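# Slide the cable runway onto the bracket between lines

## Task

Push or carry the cable runway across so it rests on the bracket. It is done only when both rail ends sit between the two long black lines and both short black lines can be seen in the gap between the rails.

## Robot and tools

Robots: four i2rt Big YAM arms, arm1 to arm4, each ending in a five-finger right hand. All positions are in one scene frame in metres, with the origin on the floor and +z pointing up. Each arm's foot (base_link) faces along its own +x. Bases: arm1 (-1.001, -0.484, 0.836), arm2 (-0.297, 0.527, 0.752), arm3 (0.621, -0.545, 0.831), arm4 (1.219, 0.501, 0.819). The hand reaches about 1.07 m from the joint 1 axis.

Hand point: 0.045 m ahead of the palm. In its own axes, +z runs along straight fingers, +y leaves the palm face, and +x crosses the palm away from the thumb. Straight fingers extend 0.06 to 0.07 m past the point. A wrist bracket on the little-finger side sticks out and can strike things. The wrist camera sits on that side too; with joint6_rad near -1.3 its picture is upright.

Tool move: one call sends one action. Arguments arm1, arm2, arm3, arm4 are separate objects, one per arm; leave an arm out to send it nothing. Inside each:
- joints: a dictionary of absolute joint targets by name, not offsets. joint1_rad -2.879 to 2.879 (turn about foot, positive counter-clockwise from above); joint2_rad 0 to 3.141 (shoulder); joint3_rad 0 to 3.019 (elbow); joint4_rad -1.692 to 1.57 (hand pitch, positive lifts fingers); joint5_rad -1.57 to 1.57 (sideways, positive to the arm's right); joint6_rad -2.094 to 2.094 (roll). All in radians. Hand keys run -1 to 1: hand_little, hand_ring, hand_middle, hand_index and hand_thumb_bend use +1 straight/open, -1 curled; hand_thumb_turn uses +1 beside the palm, -1 across in front of it. hand_force_limit (-1 to 1) is the stopping force, about 0 N at -1 to 10 N at +1 (15 N for thumb motors). hand_speed (-0.96 to 1) sets finger pace; full speed from +0.48 upward. Both start at force 0 and speed -0.8. Use -0.94 or slower for gentle grips.
- target: a list of seven numbers [x, y, z, qw, qx, qy, qz], an absolute hand-point pose in the scene frame (metres, unit quaternion w first), in the same format as the printed hand line. The hand travels in a straight line from hand_target toward it. When target is used, joints may hold only hand keys, otherwise the call is rejected.
- speed: top hand speed in m/s, 0.002 to 4.3, default 0.25; rotation capped at double that in rad/s.
- min_time_s: 0.1 to 8 s, the shortest duration for this arm's joint motions.
- cameras: list of names from arm1_cam_wrist to arm4_cam_wrist, cam_high, cam_low, or all; empty for none. A move with no arms returns full state and all images.

Behaviour: all parts of an action start together; hand paths finish together and give up after 10 s; an action lasts at most 15 s. Each control step the path pose is clamped to 100 mm and 20 degrees from the measured hand. Hands lag, stray and may overshoot speed near full extension. Joint moves can sweep wide; a fast, stretched arm may overshoot by up to 30 degrees. Paths ignore obstacles and other arms. The arm keeps pushing after contact.

Result lines: move names arms that were commanded; as last shown marks uncommanded ones (statuses read not commanded). pictures gives image order. hand is the measured pose; hand_target is the pose of current joint targets. Done means within 1 cm and 2 degrees. off_target: resting away from target, maybe still pushing. time_out: a joint missed its time; on_its_own shows the target it still pushes toward. joint command not followed or pose unreachable: a safety check withheld the motion; not_followed means a hand target was dropped. hand_stopped_by gives six words for little, ring, middle, index, thumb_bend, thumb_turn: moving, target, force, stalled or fault. The *_load_n values are fingertip forces in N, positive when pushed open; a slipped grip shows as loads near 0. Joint velocities are rad/s; within noise means the arm is still. Joint torques are in N m. MOTOR HOT warns of heating; OVER-TEMPERATURE FAULT means the arm drops for 30 to 60 s; resend any key marked limit_stop_at_motor_heat.

Finger motors move only when their target changes by at least 0.002. To grip harder, raise hand_force_limit and send a more-closed target; to loosen, send a more-open one.

wait: seconds from 0 to 10, optional cameras; sends nothing new.
zoom_image: camera name and region [x0, y0, x1, y1] in pixels of that camera's latest image (672x504, origin top-left), no more than 504 by 504.
show_instructions: shows the reference page(s). finished_scene: optional scene 1; ends the scene for good, so the runway must already be in place and stable.

If a move or wait in a reply is rejected or interrupted by a stop, the remaining calls in that reply are skipped. The scene keeps running while you think, holding the last command.

Avoid: hard contact between robots, including closing fingers on another arm's hand; hitting fixed parts; pushing things off the work area or to the floor; dropping or releasing the runway while it moves; overloading fingers. Loose objects may be nudged occasionally by disturbances.

Each tool is called after "Request:" as name(argument=value, ...), one argument or row to a line, values as JSON.

Reference images:

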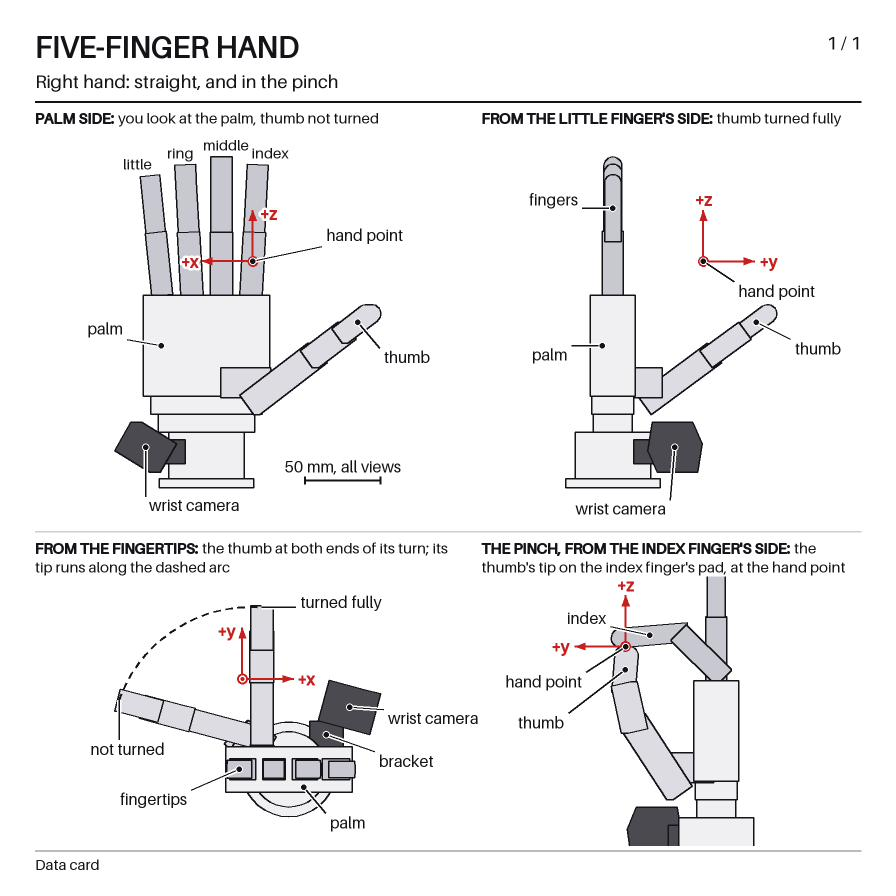

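## Session

Request:
move(
)

Scene clock: 0.00 s.
Joint torques (N m): no reading
Heat: arm1: hottest joint4_rad 30 °C; arm2: hottest joint1_rad 30 °C; arm3: hottest joint6_rad 28 °C; arm4: hottest joint1_rad 30 °C.
Joint velocities: within noise
arm1.joint_positions: joint1_rad=-0.179 joint2_rad=+0.616 joint3_rad=+1.343 joint4_rad=-1.162 joint5_rad=+0.207 joint6_rad=-0.998 hand_little=+1.000 hand_ring=+1.000 hand_middle=+1.000 hand_index=+1.000 hand_thumb_turn=+1.000 hand_thumb_bend=+1.000 hand_force_limit=+0.000 hand_speed=-0.800
arm1.joint_status: not commanded
arm1.hand_stopped_by: target,target,target,target,target,target
arm1.little_load_n: 0.0
arm1.ring_load_n: 0.0
arm1.middle_load_n: 0.0
arm1.index_load_n: 0.0
arm1.thumb_bend_load_n: 0.5
arm1.thumb_turn_load_n: 0.0
arm1.hand: x=-0.8576 y=-0.2730 z=+1.3336 quat_wxyz=(-0.370, +0.808, +0.230, +0.397) (m; scene frame)
arm1.hand_target: x=-0.8580 y=-0.2742 z=+1.3434 quat_wxyz=(-0.378, +0.803, +0.227, +0.402) (m; scene frame)
arm1.hand_status: not commanded
arm2.joint_positions: joint1_rad=-0.281 joint2_rad=+0.626 joint3_rad=+1.356 joint4_rad=-1.179 joint5_rad=+0.124 joint6_rad=-1.343 hand_little=+1.000 hand_ring=+1.000 hand_middle=+1.000 hand_index=+1.000 hand_thumb_turn=+1.000 hand_thumb_bend=+1.000 hand_force_limit=+0.000 hand_speed=-0.800
arm2.joint_status: not commanded
arm2.hand_stopped_by: target,target,target,target,target,target
arm2.little_load_n: 0.0
arm2.ring_load_n: 0.0
arm2.middle_load_n: 0.0
arm2.index_load_n: 0.0
arm2.thumb_bend_load_n: 0.0
arm2.thumb_turn_load_n: 0.0
arm2.hand: x=-0.4598 y=+0.3157 z=+1.2610 quat_wxyz=(+0.436, +0.366, -0.763, +0.306) (m; scene frame)
arm2.hand_target: x=-0.4591 y=+0.3172 z=+1.2702 quat_wxyz=(+0.442, +0.363, -0.758, +0.312) (m; scene frame)
arm2.hand_status: not commanded
arm3.joint_positions: joint1_rad=+0.205 joint2_rad=+0.602 joint3_rad=+1.434 joint4_rad=-1.178 joint5_rad=+0.218 joint6_rad=-1.400 hand_little=+1.000 hand_ring=+1.000 hand_middle=+1.000 hand_index=+1.000 hand_thumb_turn=+1.000 hand_thumb_bend=+1.000 hand_force_limit=+0.000 hand_speed=-0.800
arm3.joint_status: not commanded
arm3.hand_stopped_by: target,target,target,target,target,target
arm3.little_load_n: 0.0
arm3.ring_load_n: 0.0
arm3.middle_load_n: 0.5
arm3.index_load_n: 0.0
arm3.thumb_bend_load_n: 0.0
arm3.thumb_turn_load_n: 0.0
arm3.hand: x=+0.6377 y=-0.2961 z=+1.3898 quat_wxyz=(-0.445, +0.577, +0.578, +0.367) (m; scene frame)
arm3.hand_target: x=+0.6384 y=-0.2981 z=+1.4009 quat_wxyz=(-0.454, +0.573, +0.572, +0.372) (m; scene frame)
arm3.hand_status: not commanded
arm4.joint_positions: joint1_rad=+0.012 joint2_rad=+0.618 joint3_rad=+1.452 joint4_rad=-1.532 joint5_rad=+0.239 joint6_rad=-1.450 hand_little=+1.000 hand_ring=+1.000 hand_middle=+1.000 hand_index=+1.000 hand_thumb_turn=+1.000 hand_thumb_bend=+1.000 hand_force_limit=+0.000 hand_speed=-0.800
arm4.joint_status: not commanded
arm4.hand_stopped_by: target,target,target,target,target,target
arm4.little_load_n: 0.0
arm4.ring_load_n: 0.0
arm4.middle_load_n: 0.0
arm4.index_load_n: 0.0
arm4.thumb_bend_load_n: 0.0
arm4.thumb_turn_load_n: 0.0
arm4.hand: x=+1.1480 y=+0.3124 z=+1.3180 quat_wxyz=(+0.342, +0.610, -0.663, +0.267) (m; scene frame)
arm4.hand_target: x=+1.1480 y=+0.3132 z=+1.3269 quat_wxyz=(+0.348, +0.605, -0.660, +0.276) (m; scene frame)
arm4.hand_status: not commanded
pictures: arm1_cam_wrist, arm2_cam_wrist, arm3_cam_wrist, arm4_cam_wrist, cam_high, cam_low

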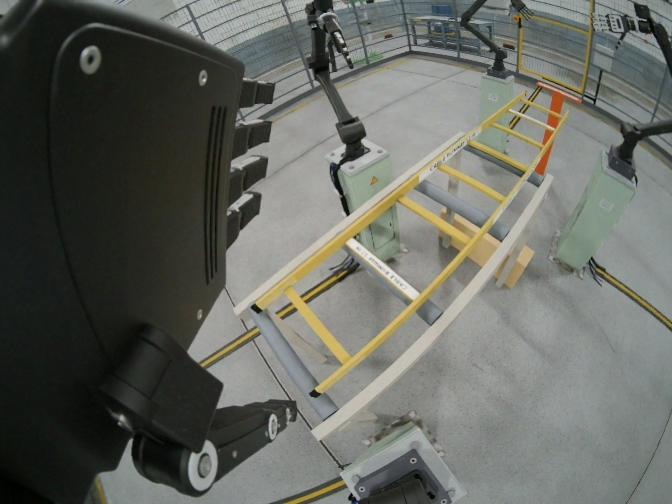

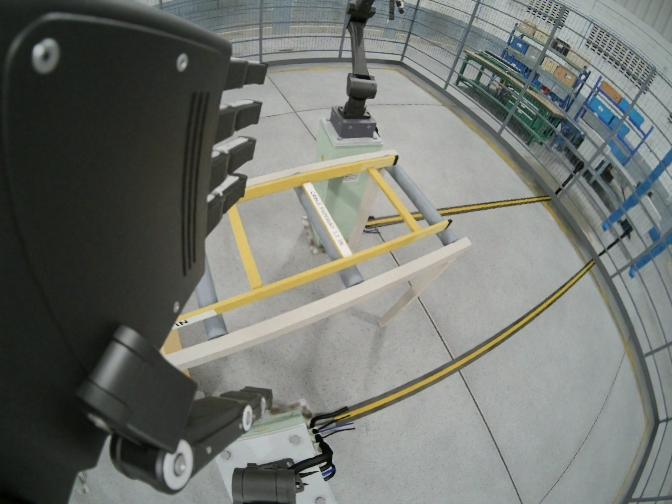

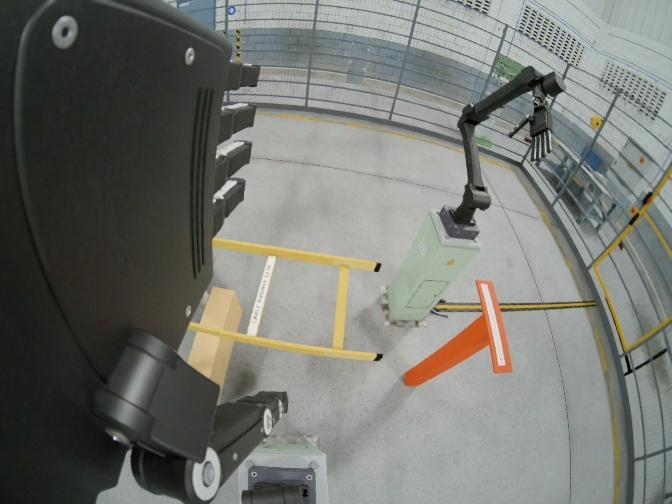

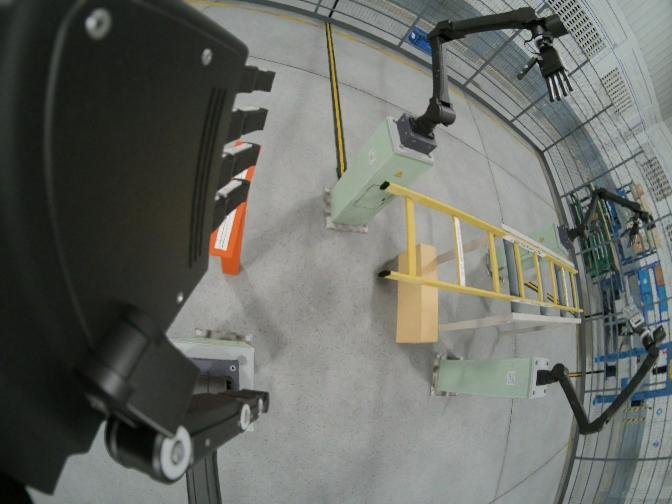

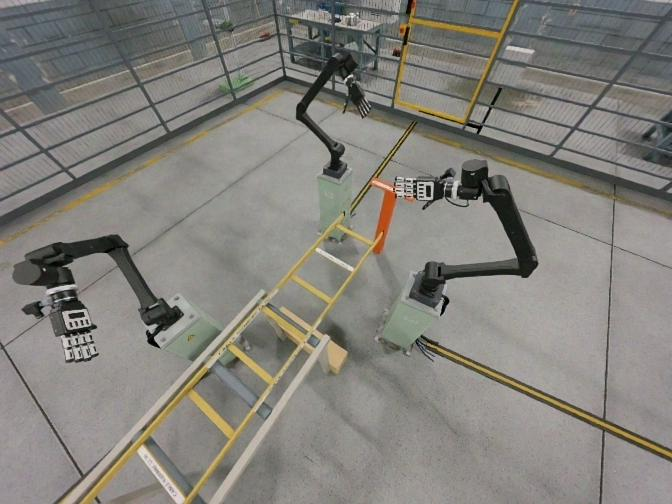

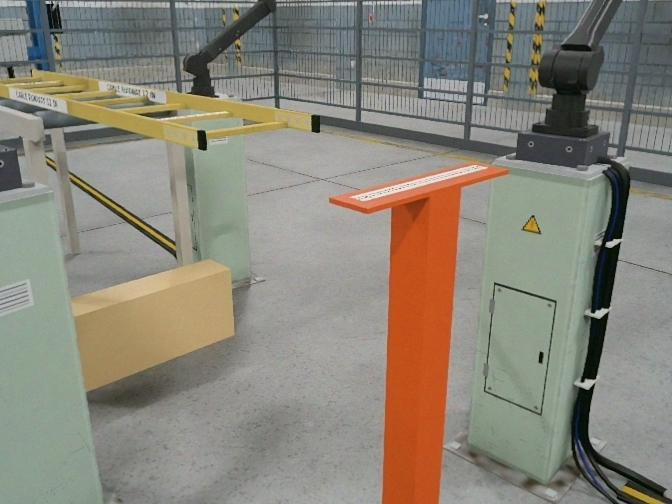

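Request:
zoom_image(
  camera="cam_low",
  region=[310, 140, 530, 240],
)

Request:
zoom_image(
  camera="cam_low",
  region=[0, 50, 340, 290],
)

Request:
zoom_image(
  camera="cam_high",
  region=[60, 180, 440, 504],
)

Request:
zoom_image(
  camera="arm1_cam_wrist",
  region=[220, 70, 600, 460],
)

Request:
zoom_image(
  camera="arm3_cam_wrist",
  region=[180, 220, 540, 420],
)

Scaled by 2.291 from the camera's image (finer frame: 960x720).

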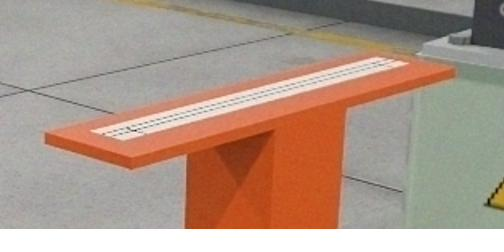

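Scaled by 1.482 from the camera's image (finer frame: 960x720).

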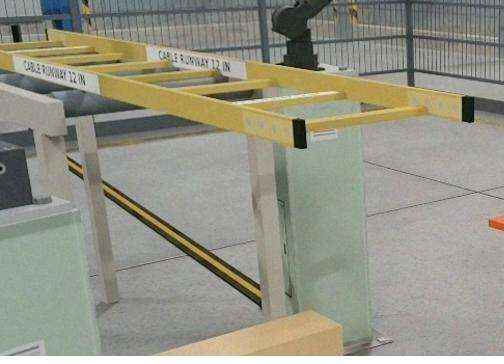

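Scaled by 1.326 from the camera's image (finer frame: 960x720).

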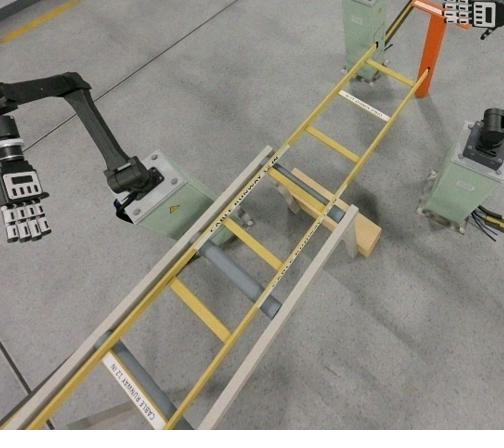

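Scaled by 1.292 from the camera's image (finer frame: 960x720).

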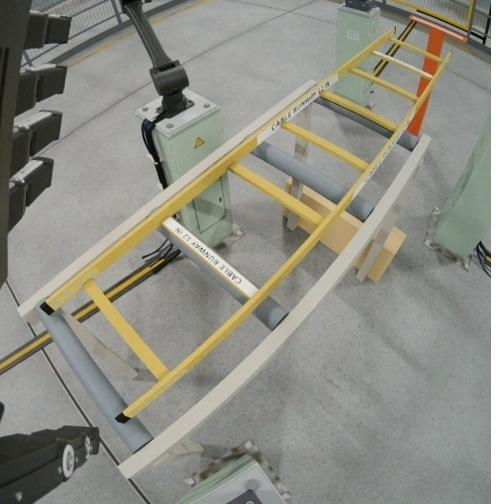

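Scaled by 1.400 from the camera's image (finer frame: 960x720).

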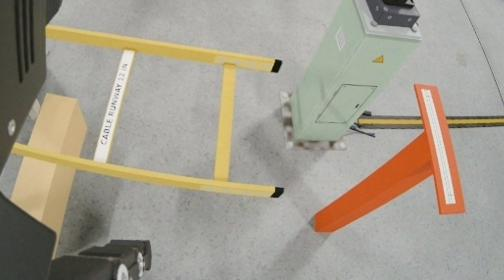

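Request:
move(
  arm3={"target": [0.59, -0.2, 1.0, 0.7071, -0.7071, 0, 0], "speed": 0.3, "joints": {"hand_thumb_turn": -1}},
  arm4={"target": [1.075, 0.15, 1.05, 0, 0, -0.7071, 0.7071], "speed": 0.3},
  cameras=["all"],
)

Scene clock: 29.37 s.
Joint torques (N m): arm1=[1.03 1.73 11.23 2.32 0.05 -0.11] | arm2=[0.73 1.2 10.56 1.98 -0.01 -0.11] | arm3=[0.26 2.02 7.35 2.95 0.02 0.14] | arm4=[0.56 -1.55 9.26 2.52 0.01 0.17]
Heat: arm1: hottest joint3_rad 31 °C; arm2: hottest joint3_rad 31 °C; arm3: hottest joint3_rad 28 °C; arm4: hottest joint1_rad 30 °C.
move: arm3 done; arm4 done
Joint velocities: within noise
arm1, arm2: as last shown
arm1.middle_load_n: -0.5
arm1.thumb_bend_load_n: 0.0
arm3.joint_positions: joint1_rad=-0.117 joint2_rad=+0.489 joint3_rad=+0.121 joint4_rad=+0.357 joint5_rad=+0.001 joint6_rad=-0.013 hand_little=+1.000 hand_ring=+1.000 hand_middle=+1.000 hand_index=+1.000 hand_thumb_turn=-1.000 hand_thumb_bend=+1.000 hand_force_limit=+0.000 hand_speed=-0.800
arm3.joint_status: all done
arm3.hand_stopped_by: target,target,target,target,target,target
arm3.little_load_n: 0.0
arm3.ring_load_n: -0.5
arm3.middle_load_n: 0.0
arm3.index_load_n: 0.0
arm3.thumb_bend_load_n: 0.0
arm3.thumb_turn_load_n: 0.0
arm3.hand: x=+0.5898 y=-0.2016 z=+0.9971 quat_wxyz=(-0.702, +0.712, +0.006, +0.003)
arm3.hand_target: x=+0.5899 y=-0.2001 z=+0.9999 quat_wxyz=(-0.707, +0.707, +0.000, +0.000)
arm3.hand_status: done (0.003 m and 1.1 deg from the pose sent, 0.404 m and 87.5 deg at the start)
arm4.joint_positions: joint1_rad=-0.974 joint2_rad=+0.827 joint3_rad=+0.396 joint4_rad=+0.425 joint5_rad=-0.845 joint6_rad=-0.007 hand_little=+1.000 hand_ring=+1.000 hand_middle=+1.000 hand_index=+1.000 hand_thumb_turn=+1.000 hand_thumb_bend=+1.000 hand_force_limit=+0.000 hand_speed=-0.800
arm4.joint_status: not commanded
arm4.hand_stopped_by: target,target,target,target,target,target
arm4.little_load_n: 0.0
arm4.ring_load_n: 0.0
arm4.middle_load_n: 0.0
arm4.index_load_n: 0.0
arm4.thumb_bend_load_n: 0.0
arm4.thumb_turn_load_n: 0.0
arm4.hand: x=+1.0757 y=+0.1497 z=+1.0535 quat_wxyz=(+0.001, +0.005, -0.708, +0.706)
arm4.hand_target: x=+1.0752 y=+0.1501 z=+1.0500 quat_wxyz=(+0.000, +0.000, -0.707, +0.707)
arm4.hand_status: done (0.004 m and 0.6 deg from the pose sent, 0.322 m and 97.8 deg at the start)
pictures: arm1_cam_wrist, arm2_cam_wrist, arm3_cam_wrist, arm4_cam_wrist, cam_high, cam_low
arm3_cam_wrist: T_world_to_cam=[[0.22912, -0.05552, -0.97181, 0.82478], [-0.8448, -0.50729, -0.1702, 0.569], [-0.48354, 0.85999, -0.16313, 0.73691]] pos_world=[0.64804, -0.2993, 1.01859]
arm4_cam_wrist: T_world_to_cam=[[-0.32576, -0.00561, -0.94544, 1.34545], [0.82749, 0.48201, -0.28797, -0.65886], [0.45733, -0.87615, -0.15238, -0.07951]] pos_world=[1.01985, 0.25546, 1.07018]

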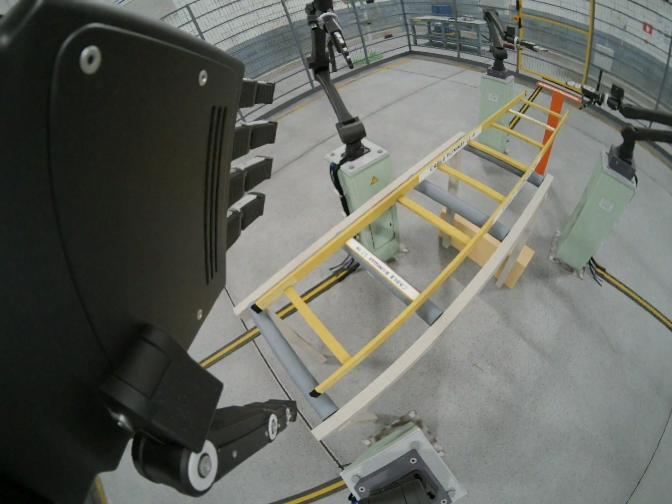

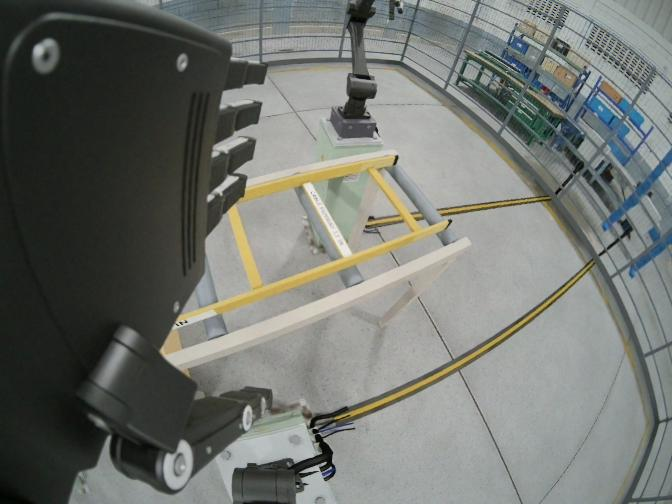

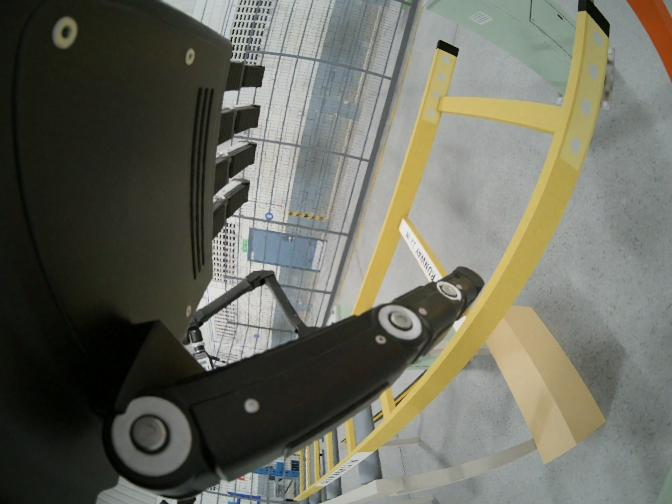

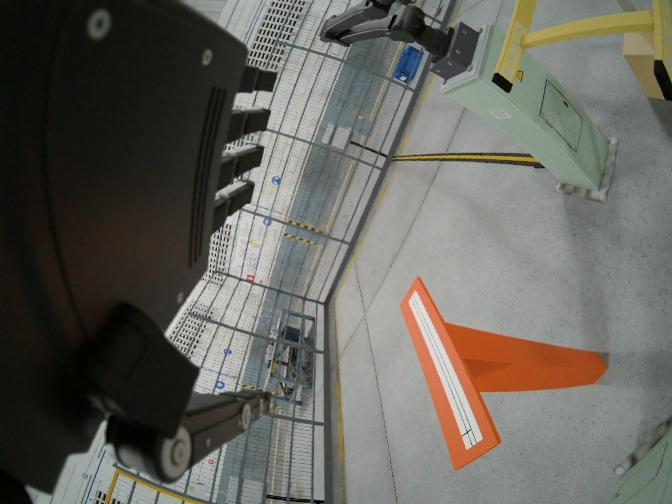

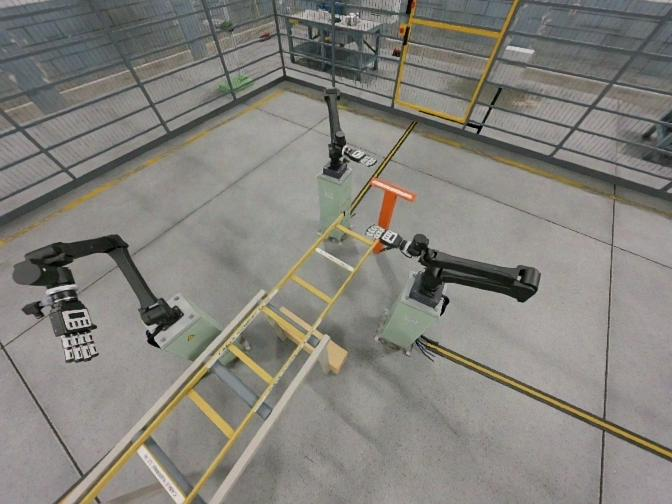

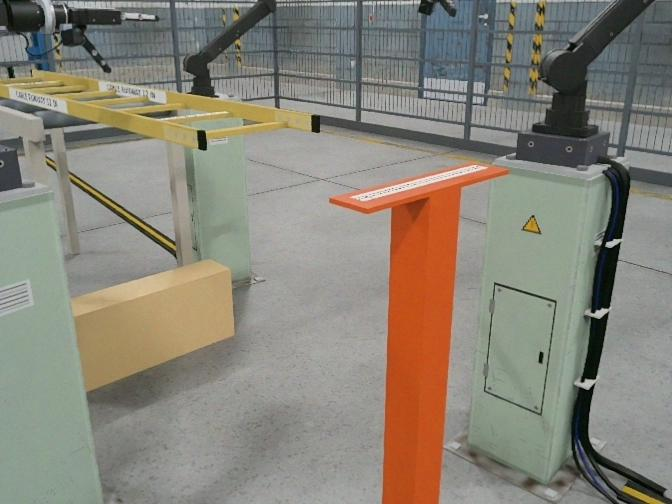

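Request:
zoom_image(
  camera="arm4_cam_wrist",
  region=[380, 260, 520, 480],
)

Request:
zoom_image(
  camera="cam_high",
  region=[300, 150, 440, 255],
)

Request:
zoom_image(
  camera="arm3_cam_wrist",
  region=[180, 0, 672, 504],
)

Scaled by 2.291 from the camera's image (finer frame: 960x720).

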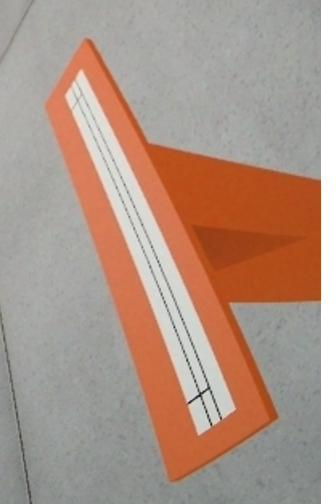

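Scaled by 3.600 from the camera's image (finer frame: 960x720).

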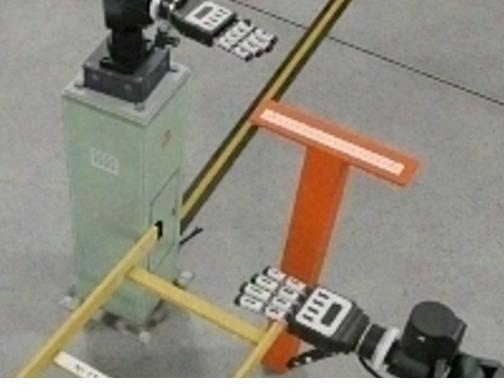

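Scaled by 1.000.

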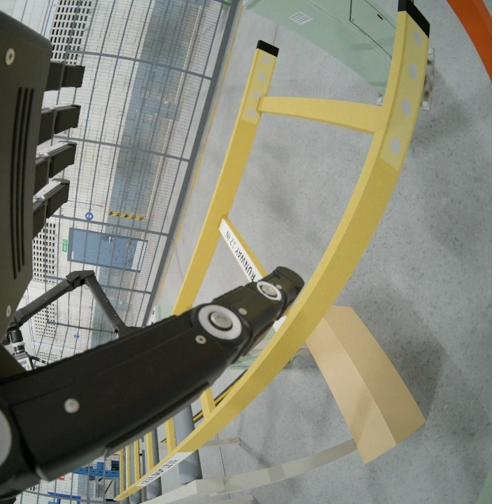

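Request:
zoom_image(
  camera="arm3_cam_wrist",
  region=[420, 0, 640, 220],
)

Request:
zoom_image(
  camera="arm3_cam_wrist",
  region=[380, 200, 600, 420],
)

Scaled by 2.291 from the camera's image (finer frame: 960x720).

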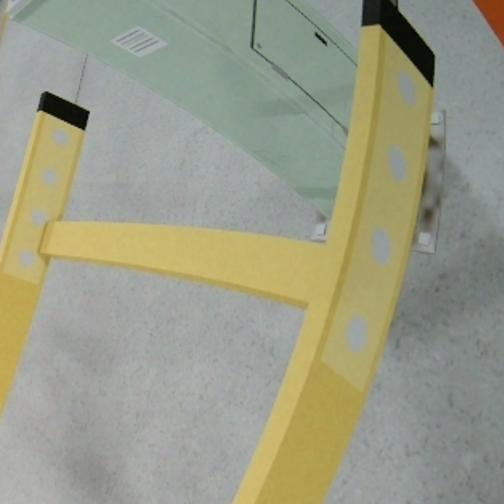

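Scaled by 2.291 from the camera's image (finer frame: 960x720).

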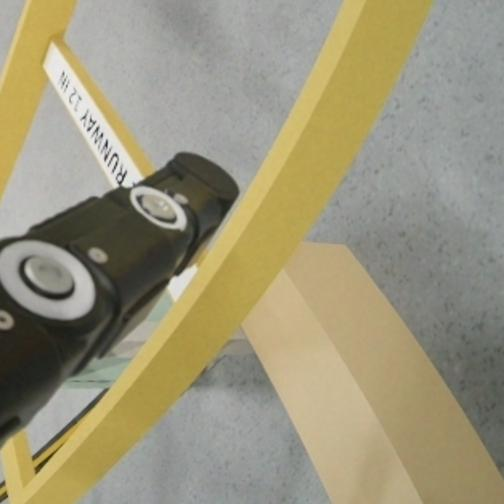

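Request:
move(
  arm3={"target": [0.59, -0.155, 0.9, 0.7071, -0.7071, 0, 0], "speed": 0.15},
  cameras=["arm3_cam_wrist", "cam_high", "cam_low"],
)

Request:
zoom_image(
  camera="arm3_cam_wrist",
  region=[180, 0, 672, 504],
)

Request:
zoom_image(
  camera="cam_low",
  region=[0, 20, 340, 200],
)

Scene clock: 37.80 s.
Joint torques (N m): arm1=[0.73 1.85 11.21 2.26 0.05 -0.09] | arm2=[0.15 1.44 10.52 2.18 -0.06 -0.1] | arm3=[0.56 -3.37 2.22 3.11 -0.29 0.16] | arm4=[0.56 -1.61 9.28 2.55 0.02 0.17]
Heat: arm1: hottest joint3_rad 32 °C; arm2: hottest joint3_rad 32 °C; arm3: hottest joint3_rad 28 °C; arm4: hottest joint1_rad 30 °C.
move: arm3 done
Joint velocities: within noise
arm1, arm2, arm4: as last shown
arm1.middle_load_n: 0.0
arm2.little_load_n: -0.5
arm3.joint_positions: joint1_rad=-0.117 joint2_rad=+1.549 joint3_rad=+0.077 joint4_rad=+1.452 joint5_rad=+0.006 joint6_rad=-0.013 hand_little=+1.000 hand_ring=+1.000 hand_middle=+1.000 hand_index=+1.000 hand_thumb_turn=-1.000 hand_thumb_bend=+1.000 hand_force_limit=+0.000 hand_speed=-0.800
arm3.joint_status: not commanded
arm3.hand_stopped_by: target,target,target,target,target,target
arm3.little_load_n: 0.0
arm3.ring_load_n: 0.0
arm3.middle_load_n: 0.0
arm3.index_load_n: 0.0
arm3.thumb_bend_load_n: 0.0
arm3.thumb_turn_load_n: 0.0
arm3.hand: x=+0.5907 y=-0.1588 z=+0.8942 quat_wxyz=(-0.699, +0.715, +0.004, +0.005)
arm3.hand_target: x=+0.5899 y=-0.1551 z=+0.9001 quat_wxyz=(-0.707, +0.707, +0.000, +0.000)
arm3.hand_status: done (0.007 m and 1.5 deg from the pose sent, 0.108 m and 1.1 deg at the start)
arm4.little_load_n: -0.5
arm4.index_load_n: -0.5
arm3_cam_wrist: T_world_to_cam=[[0.22893, -0.06534, -0.97125, 0.72492], [-0.84768, -0.5039, -0.1659, 0.57237], [-0.47857, 0.86129, -0.17074, 0.6879]] pos_world=[0.64844, -0.2567, 0.91649]

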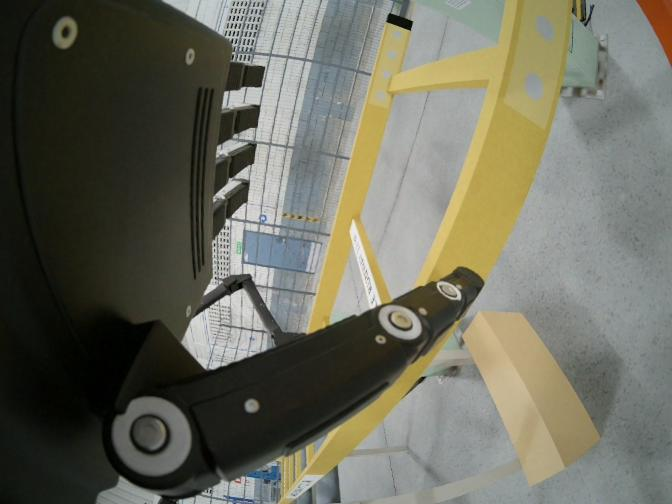

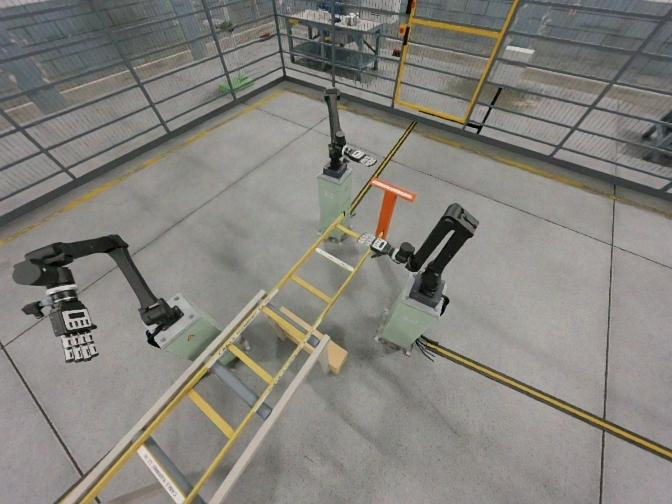

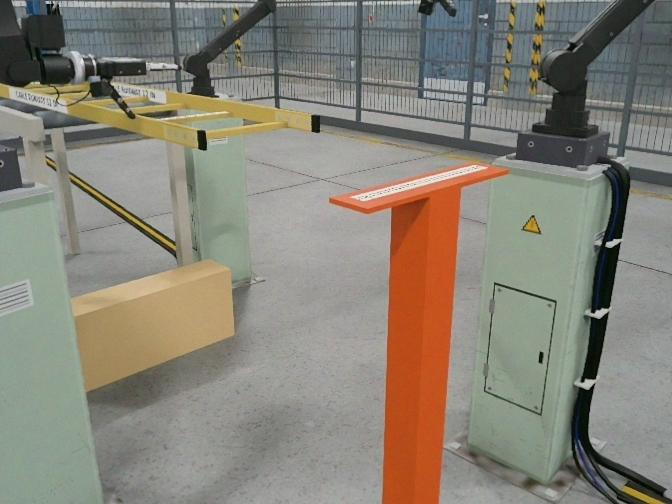

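Scaled by 1.000.

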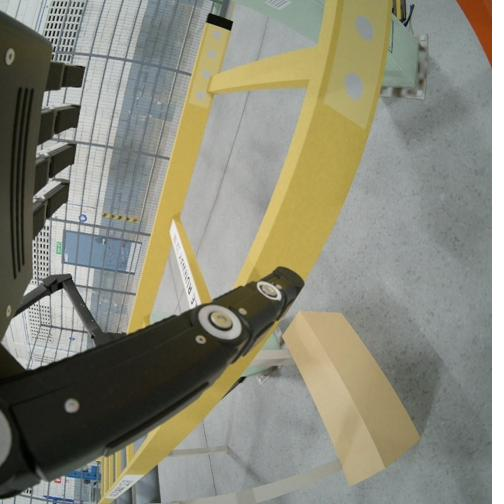

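Scaled by 1.482 from the camera's image (finer frame: 960x720).

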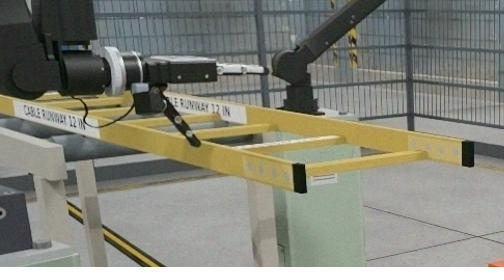

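Request:
move(
  arm3={"target": [0.59, -0.2, 1.02, 0, -1, 0, 0], "speed": 0.4},
  arm4={"target": [0.64, 0.2, 1.02, 0, 0, -1, 0], "speed": 0.3, "joints": {"hand_thumb_turn": -1}},
  cameras=["arm3_cam_wrist", "arm4_cam_wrist", "cam_high", "cam_low"],
)

Scene clock: 55.90 s.
Joint torques (N m): arm1=[0.97 1.38 11.28 2.3 0.03 -0.12] | arm2=[0.62 0.97 10.59 2.04 0.01 -0.13] | arm3=[0.15 -7.71 10.04 -0.5 -0.02 0.12] | arm4=[0.85 -17.44 14.34 -0.66 0.12 -0.06]
Heat: arm1: hottest joint3_rad 33 °C; arm2: hottest joint3_rad 33 °C; arm3: hottest joint3_rad 28 °C; arm4: hottest joint2_rad 31 °C.
move: arm3 off_target; arm4 off_target
Joint velocities: within noise
arm1, arm2: as last shown
arm2.little_load_n: 0.0
arm3.joint_positions: joint1_rad=-0.117 joint2_rad=+1.401 joint3_rad=+1.204 joint4_rad=-1.407 joint5_rad=-0.002 joint6_rad=-0.006 hand_little=+1.000 hand_ring=+1.000 hand_middle=+1.000 hand_index=+1.000 hand_thumb_turn=-1.000 hand_thumb_bend=+1.000 hand_force_limit=+0.000 hand_speed=-0.800
arm3.joint_status: not commanded
arm3.hand_stopped_by: target,target,target,target,target,target
arm3.little_load_n: 0.0
arm3.ring_load_n: 0.0
arm3.middle_load_n: 0.0
arm3.index_load_n: 0.0
arm3.thumb_bend_load_n: -0.5
arm3.thumb_turn_load_n: 0.0
arm3.hand: x=+0.5890 y=-0.2151 z=+1.0043 quat_wxyz=(+0.019, +1.000, +0.006, -0.001)
arm3.hand_target: x=+0.5900 y=-0.2007 z=+1.0200 quat_wxyz=(+0.000, +1.000, +0.000, +0.000)
arm3.hand_status: off_target (0.022 m and 2.2 deg from the pose sent, 0.132 m and 88.7 deg at the start)
arm4.joint_positions: joint1_rad=-1.170 joint2_rad=+2.220 joint3_rad=+2.381 joint4_rad=-1.664 joint5_rad=+0.002 joint6_rad=-1.031 hand_little=+1.000 hand_ring=+1.000 hand_middle=+1.000 hand_index=+1.000 hand_thumb_turn=-1.000 hand_thumb_bend=+1.000 hand_force_limit=+0.000 hand_speed=-0.800
arm4.joint_status: all done
arm4.hand_stopped_by: target,target,target,target,target,target
arm4.little_load_n: 0.0
arm4.ring_load_n: 0.0
arm4.middle_load_n: 0.0
arm4.index_load_n: 0.0
arm4.thumb_bend_load_n: -0.5
arm4.thumb_turn_load_n: 0.0
arm4.hand: x=+0.6486 y=+0.2049 z=+1.0026 quat_wxyz=(+0.032, -0.002, -0.999, +0.017)
arm4.hand_target: x=+0.6412 y=+0.2007 z=+1.0196 quat_wxyz=(+0.050, +0.004, -0.998, +0.026)
arm4.hand_status: off_target (0.020 m and 4.2 deg from the pose sent, 0.440 m and 89.8 deg at the start; a joint's target at an end of its range on 91 of 168 steps)
arm3_cam_wrist: T_world_to_cam=[[0.22789, -0.97052, 0.0784, -0.4197], [-0.84617, -0.15757, 0.50909, -0.04351], [-0.48173, -0.18236, -0.85714, 1.22105]] pos_world=[0.64704, -0.19152, 1.10166]
arm4_cam_wrist: T_world_to_cam=[[-0.31446, 0.94909, -0.01854, 0.02617], [0.86213, 0.29372, 0.41288, -1.0333], [0.39731, 0.11385, -0.9106, 0.75266]] pos_world=[0.60002, 0.19297, 1.11248]

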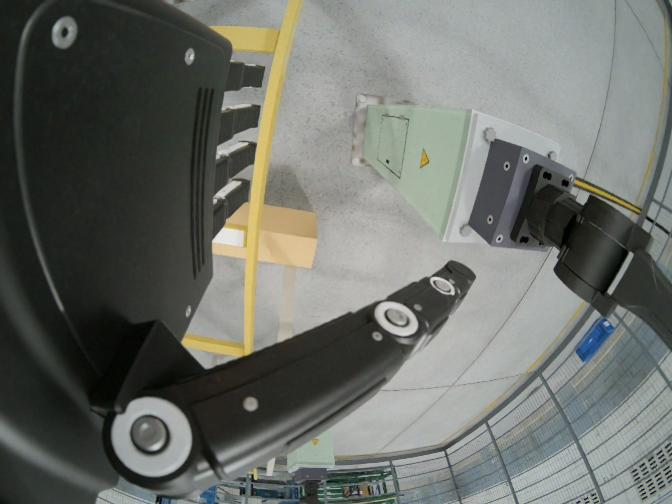

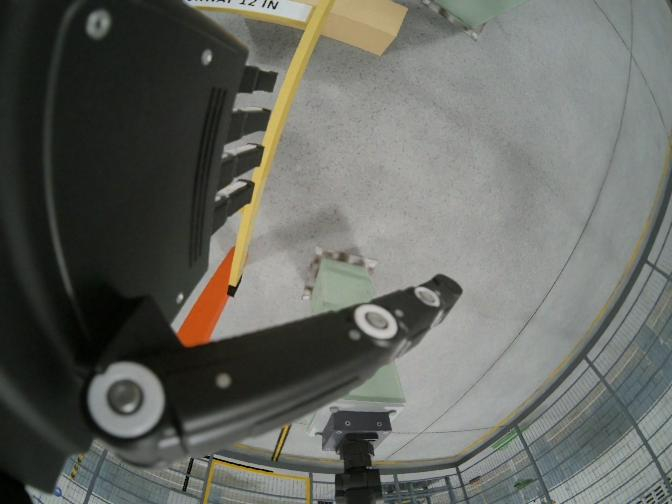

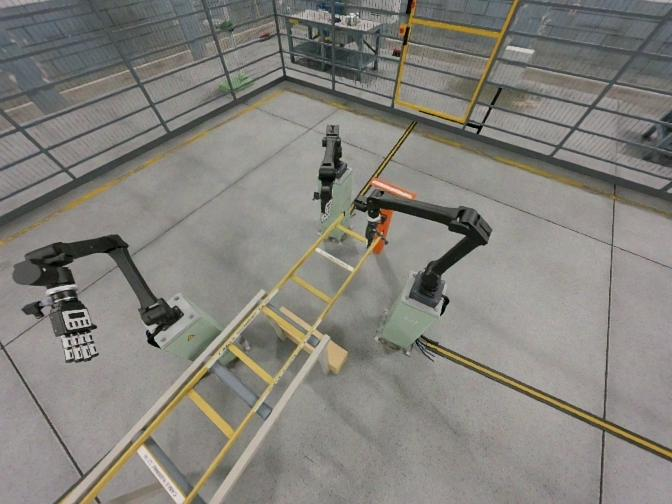

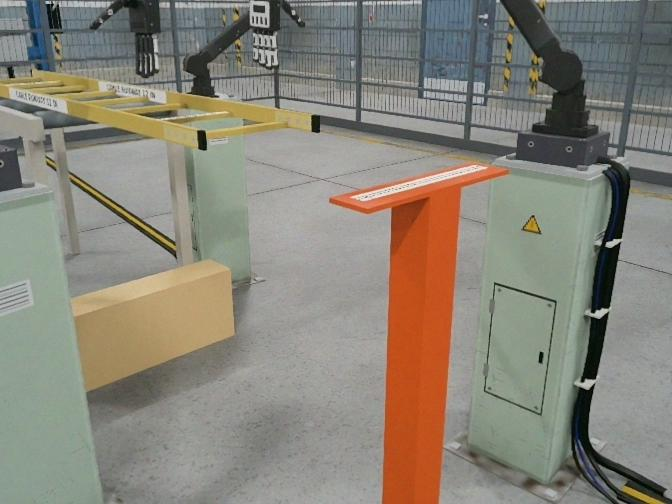

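Request:
zoom_image(
  camera="arm3_cam_wrist",
  region=[180, 0, 360, 180],
)

Request:
zoom_image(
  camera="arm4_cam_wrist",
  region=[180, 0, 400, 330],
)

Request:
zoom_image(
  camera="cam_low",
  region=[60, 0, 340, 180],
)

Scaled by 2.800 from the camera's image (finer frame: 960x720).

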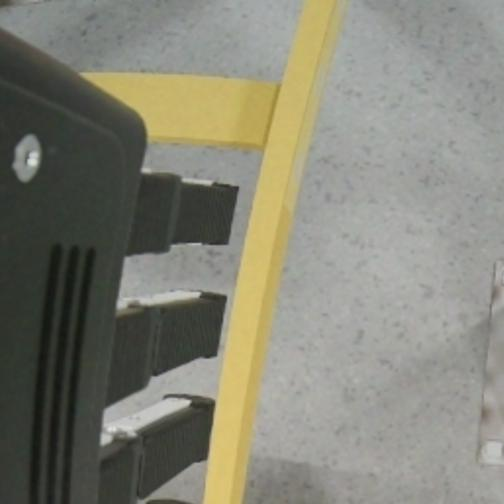

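Scaled by 1.527 from the camera's image (finer frame: 960x720).

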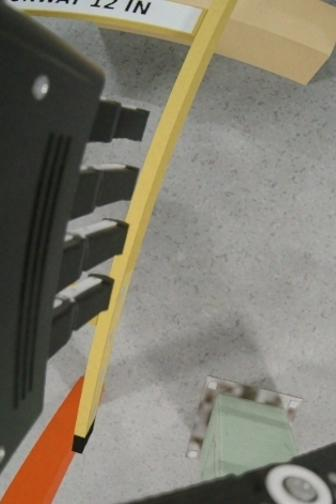

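Scaled by 1.800 from the camera's image (finer frame: 960x720).

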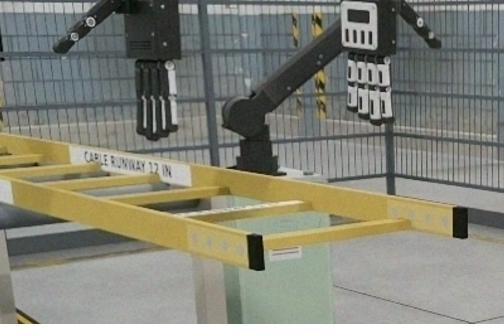

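Request:
zoom_image(
  camera="arm4_cam_wrist",
  region=[220, 0, 340, 120],
)

Request:
zoom_image(
  camera="arm4_cam_wrist",
  region=[200, 180, 320, 300],
)

Scaled by 4.200 from the camera's image (finer frame: 960x720).

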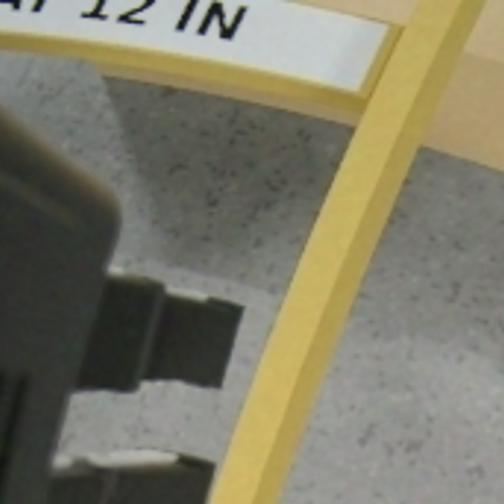

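Scaled by 4.200 from the camera's image (finer frame: 960x720).

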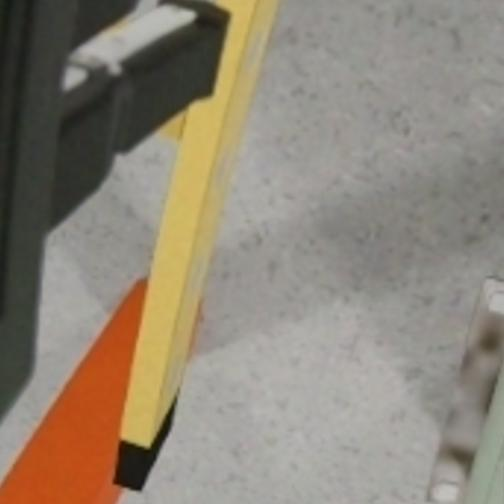

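Request:
move(
  arm3={"target": [0.59, -0.17, 0.94, 0, -1, 0, 0], "speed": 0.2},
  arm4={"target": [0.615, 0.18, 0.945, 0, 0, -1, 0], "speed": 0.2},
  cameras=["arm3_cam_wrist", "arm4_cam_wrist", "cam_high", "cam_low"],
)

Request:
zoom_image(
  camera="arm3_cam_wrist",
  region=[180, 0, 480, 300],
)

Request:
zoom_image(
  camera="arm4_cam_wrist",
  region=[180, 0, 480, 300],
)

Request:
zoom_image(
  camera="cam_low",
  region=[60, 0, 340, 180],
)

Scene clock: 72.90 s.
Joint torques (N m): arm1=[0.85 1.73 11.29 2.26 0.03 -0.09] | arm2=[0.73 1.49 10.77 2.09 -0.03 -0.13] | arm3=[0.03 -10.4 6.35 0.57 -0.02 0.11] | arm4=[1.32 -19.66 14.02 -0.66 0.02 0.02]
Heat: arm1: hottest joint3_rad 34 °C; arm2: hottest joint3_rad 34 °C; arm3: hottest joint3_rad 31 °C; arm4: hottest joint2_rad 31 °C.
move: arm3 done; arm4 off_target
Joint velocities: within noise
arm1, arm2: as last shown
arm3.joint_positions: joint1_rad=-0.117 joint2_rad=+1.541 joint3_rad=+1.177 joint4_rad=-1.225 joint5_rad=-0.002 joint6_rad=-0.006 hand_little=+1.000 hand_ring=+1.000 hand_middle=+1.000 hand_index=+1.000 hand_thumb_turn=-1.000 hand_thumb_bend=+1.000 hand_force_limit=+0.000 hand_speed=-0.800
arm3.joint_status: not commanded
arm3.hand_stopped_by: target,target,target,target,target,target
arm3.little_load_n: 0.0
arm3.ring_load_n: 0.0
arm3.middle_load_n: 0.0
arm3.index_load_n: 0.0
arm3.thumb_bend_load_n: 0.0
arm3.thumb_turn_load_n: 0.0
arm3.hand: x=+0.5887 y=-0.1751 z=+0.9377 quat_wxyz=(+0.011, +1.000, +0.006, -0.001)
arm3.hand_target: x=+0.5900 y=-0.1701 z=+0.9400 quat_wxyz=(+0.000, +1.000, +0.000, +0.000)
arm3.hand_status: done (0.006 m and 1.4 deg from the pose sent, 0.079 m and 2.2 deg at the start)
arm4.joint_positions: joint1_rad=-1.170 joint2_rad=+2.415 joint3_rad=+2.509 joint4_rad=-1.667 joint5_rad=+0.000 joint6_rad=-1.031 hand_little=+1.000 hand_ring=+1.000 hand_middle=+1.000 hand_index=+1.000 hand_thumb_turn=-1.000 hand_thumb_bend=+1.000 hand_force_limit=+0.000 hand_speed=-0.800
arm4.joint_status: not commanded
arm4.hand_stopped_by: target,target,target,target,target,target
arm4.little_load_n: 0.0
arm4.ring_load_n: 0.0
arm4.middle_load_n: 0.0
arm4.index_load_n: 0.0
arm4.thumb_bend_load_n: 0.0
arm4.thumb_turn_load_n: 0.0
arm4.hand: x=+0.6229 y=+0.1894 z=+0.9215 quat_wxyz=(+0.002, -0.002, -1.000, +0.000)
arm4.hand_target: x=+0.6165 y=+0.1808 z=+0.9447 quat_wxyz=(+0.025, +0.002, -1.000, +0.013)
arm4.hand_status: off_target (0.026 m and 0.4 deg from the pose sent, 0.071 m and 4.1 deg at the start; a joint's target at an end of its range on 33 of 35 steps)
arm3_cam_wrist: T_world_to_cam=[[0.22785, -0.97162, 0.06359, -0.3619], [-0.84613, -0.16526, 0.50671, -0.00262], [-0.48182, -0.16926, -0.85977, 1.17595]] pos_world=[0.64684, -0.15301, 1.03539]
arm4_cam_wrist: T_world_to_cam=[[-0.314, 0.94941, -0.00496, 0.01845], [0.83563, 0.27885, 0.47326, -1.00934], [0.4507, 0.14446, -0.88091, 0.62445]] pos_world=[0.56778, 0.17373, 1.02786]

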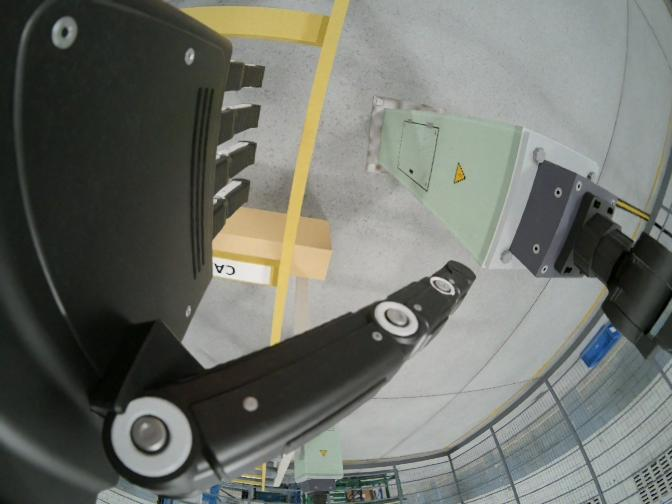

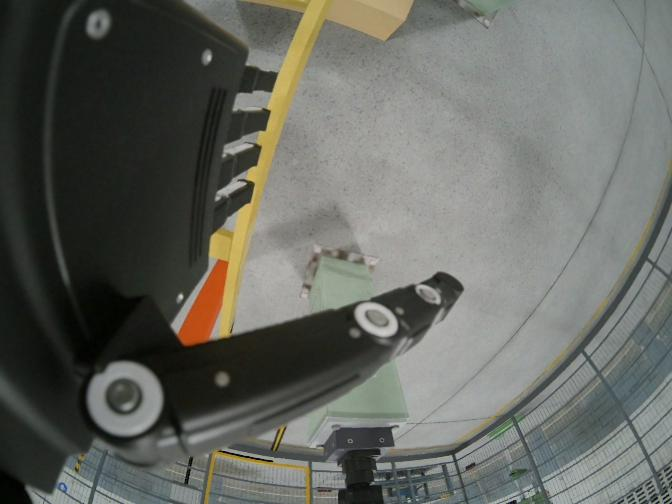

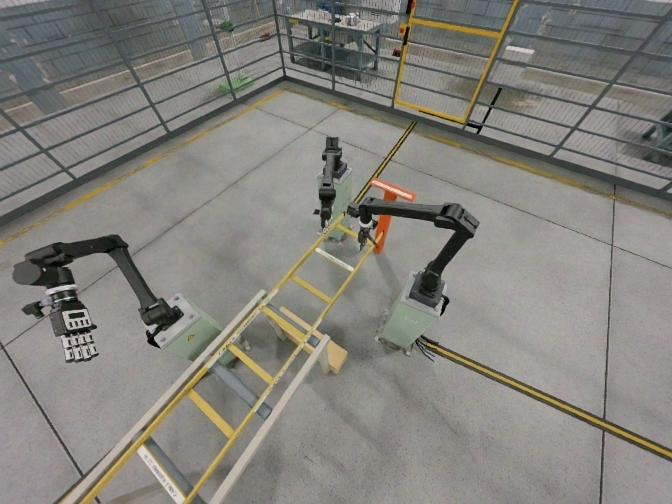

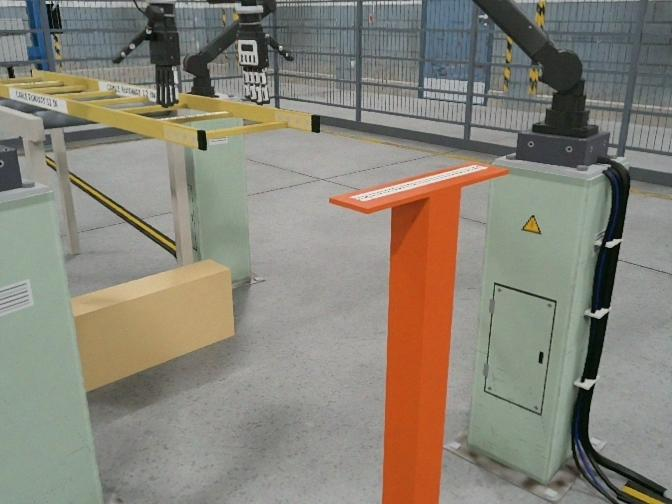

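Scaled by 1.680 from the camera's image (finer frame: 960x720).

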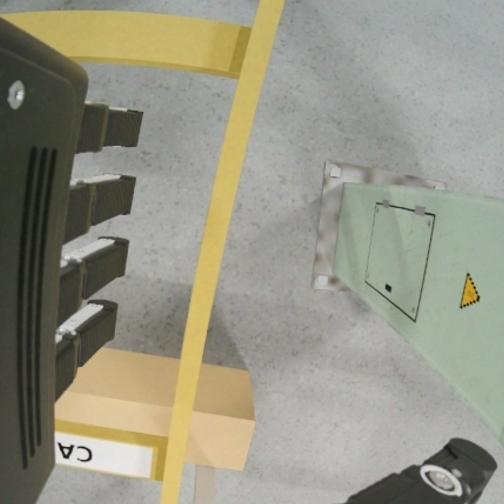

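Scaled by 1.680 from the camera's image (finer frame: 960x720).

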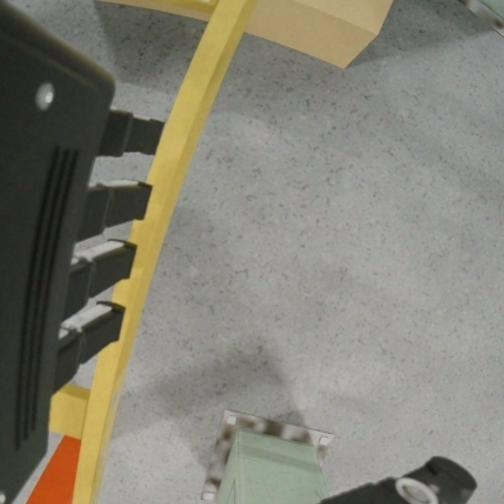

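Scaled by 1.800 from the camera's image (finer frame: 960x720).

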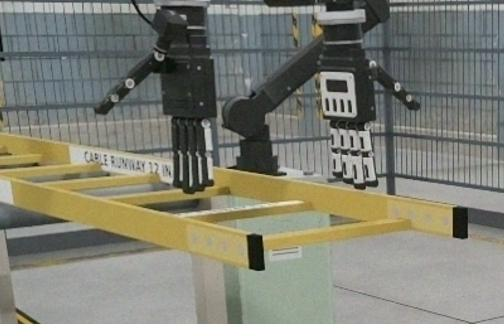

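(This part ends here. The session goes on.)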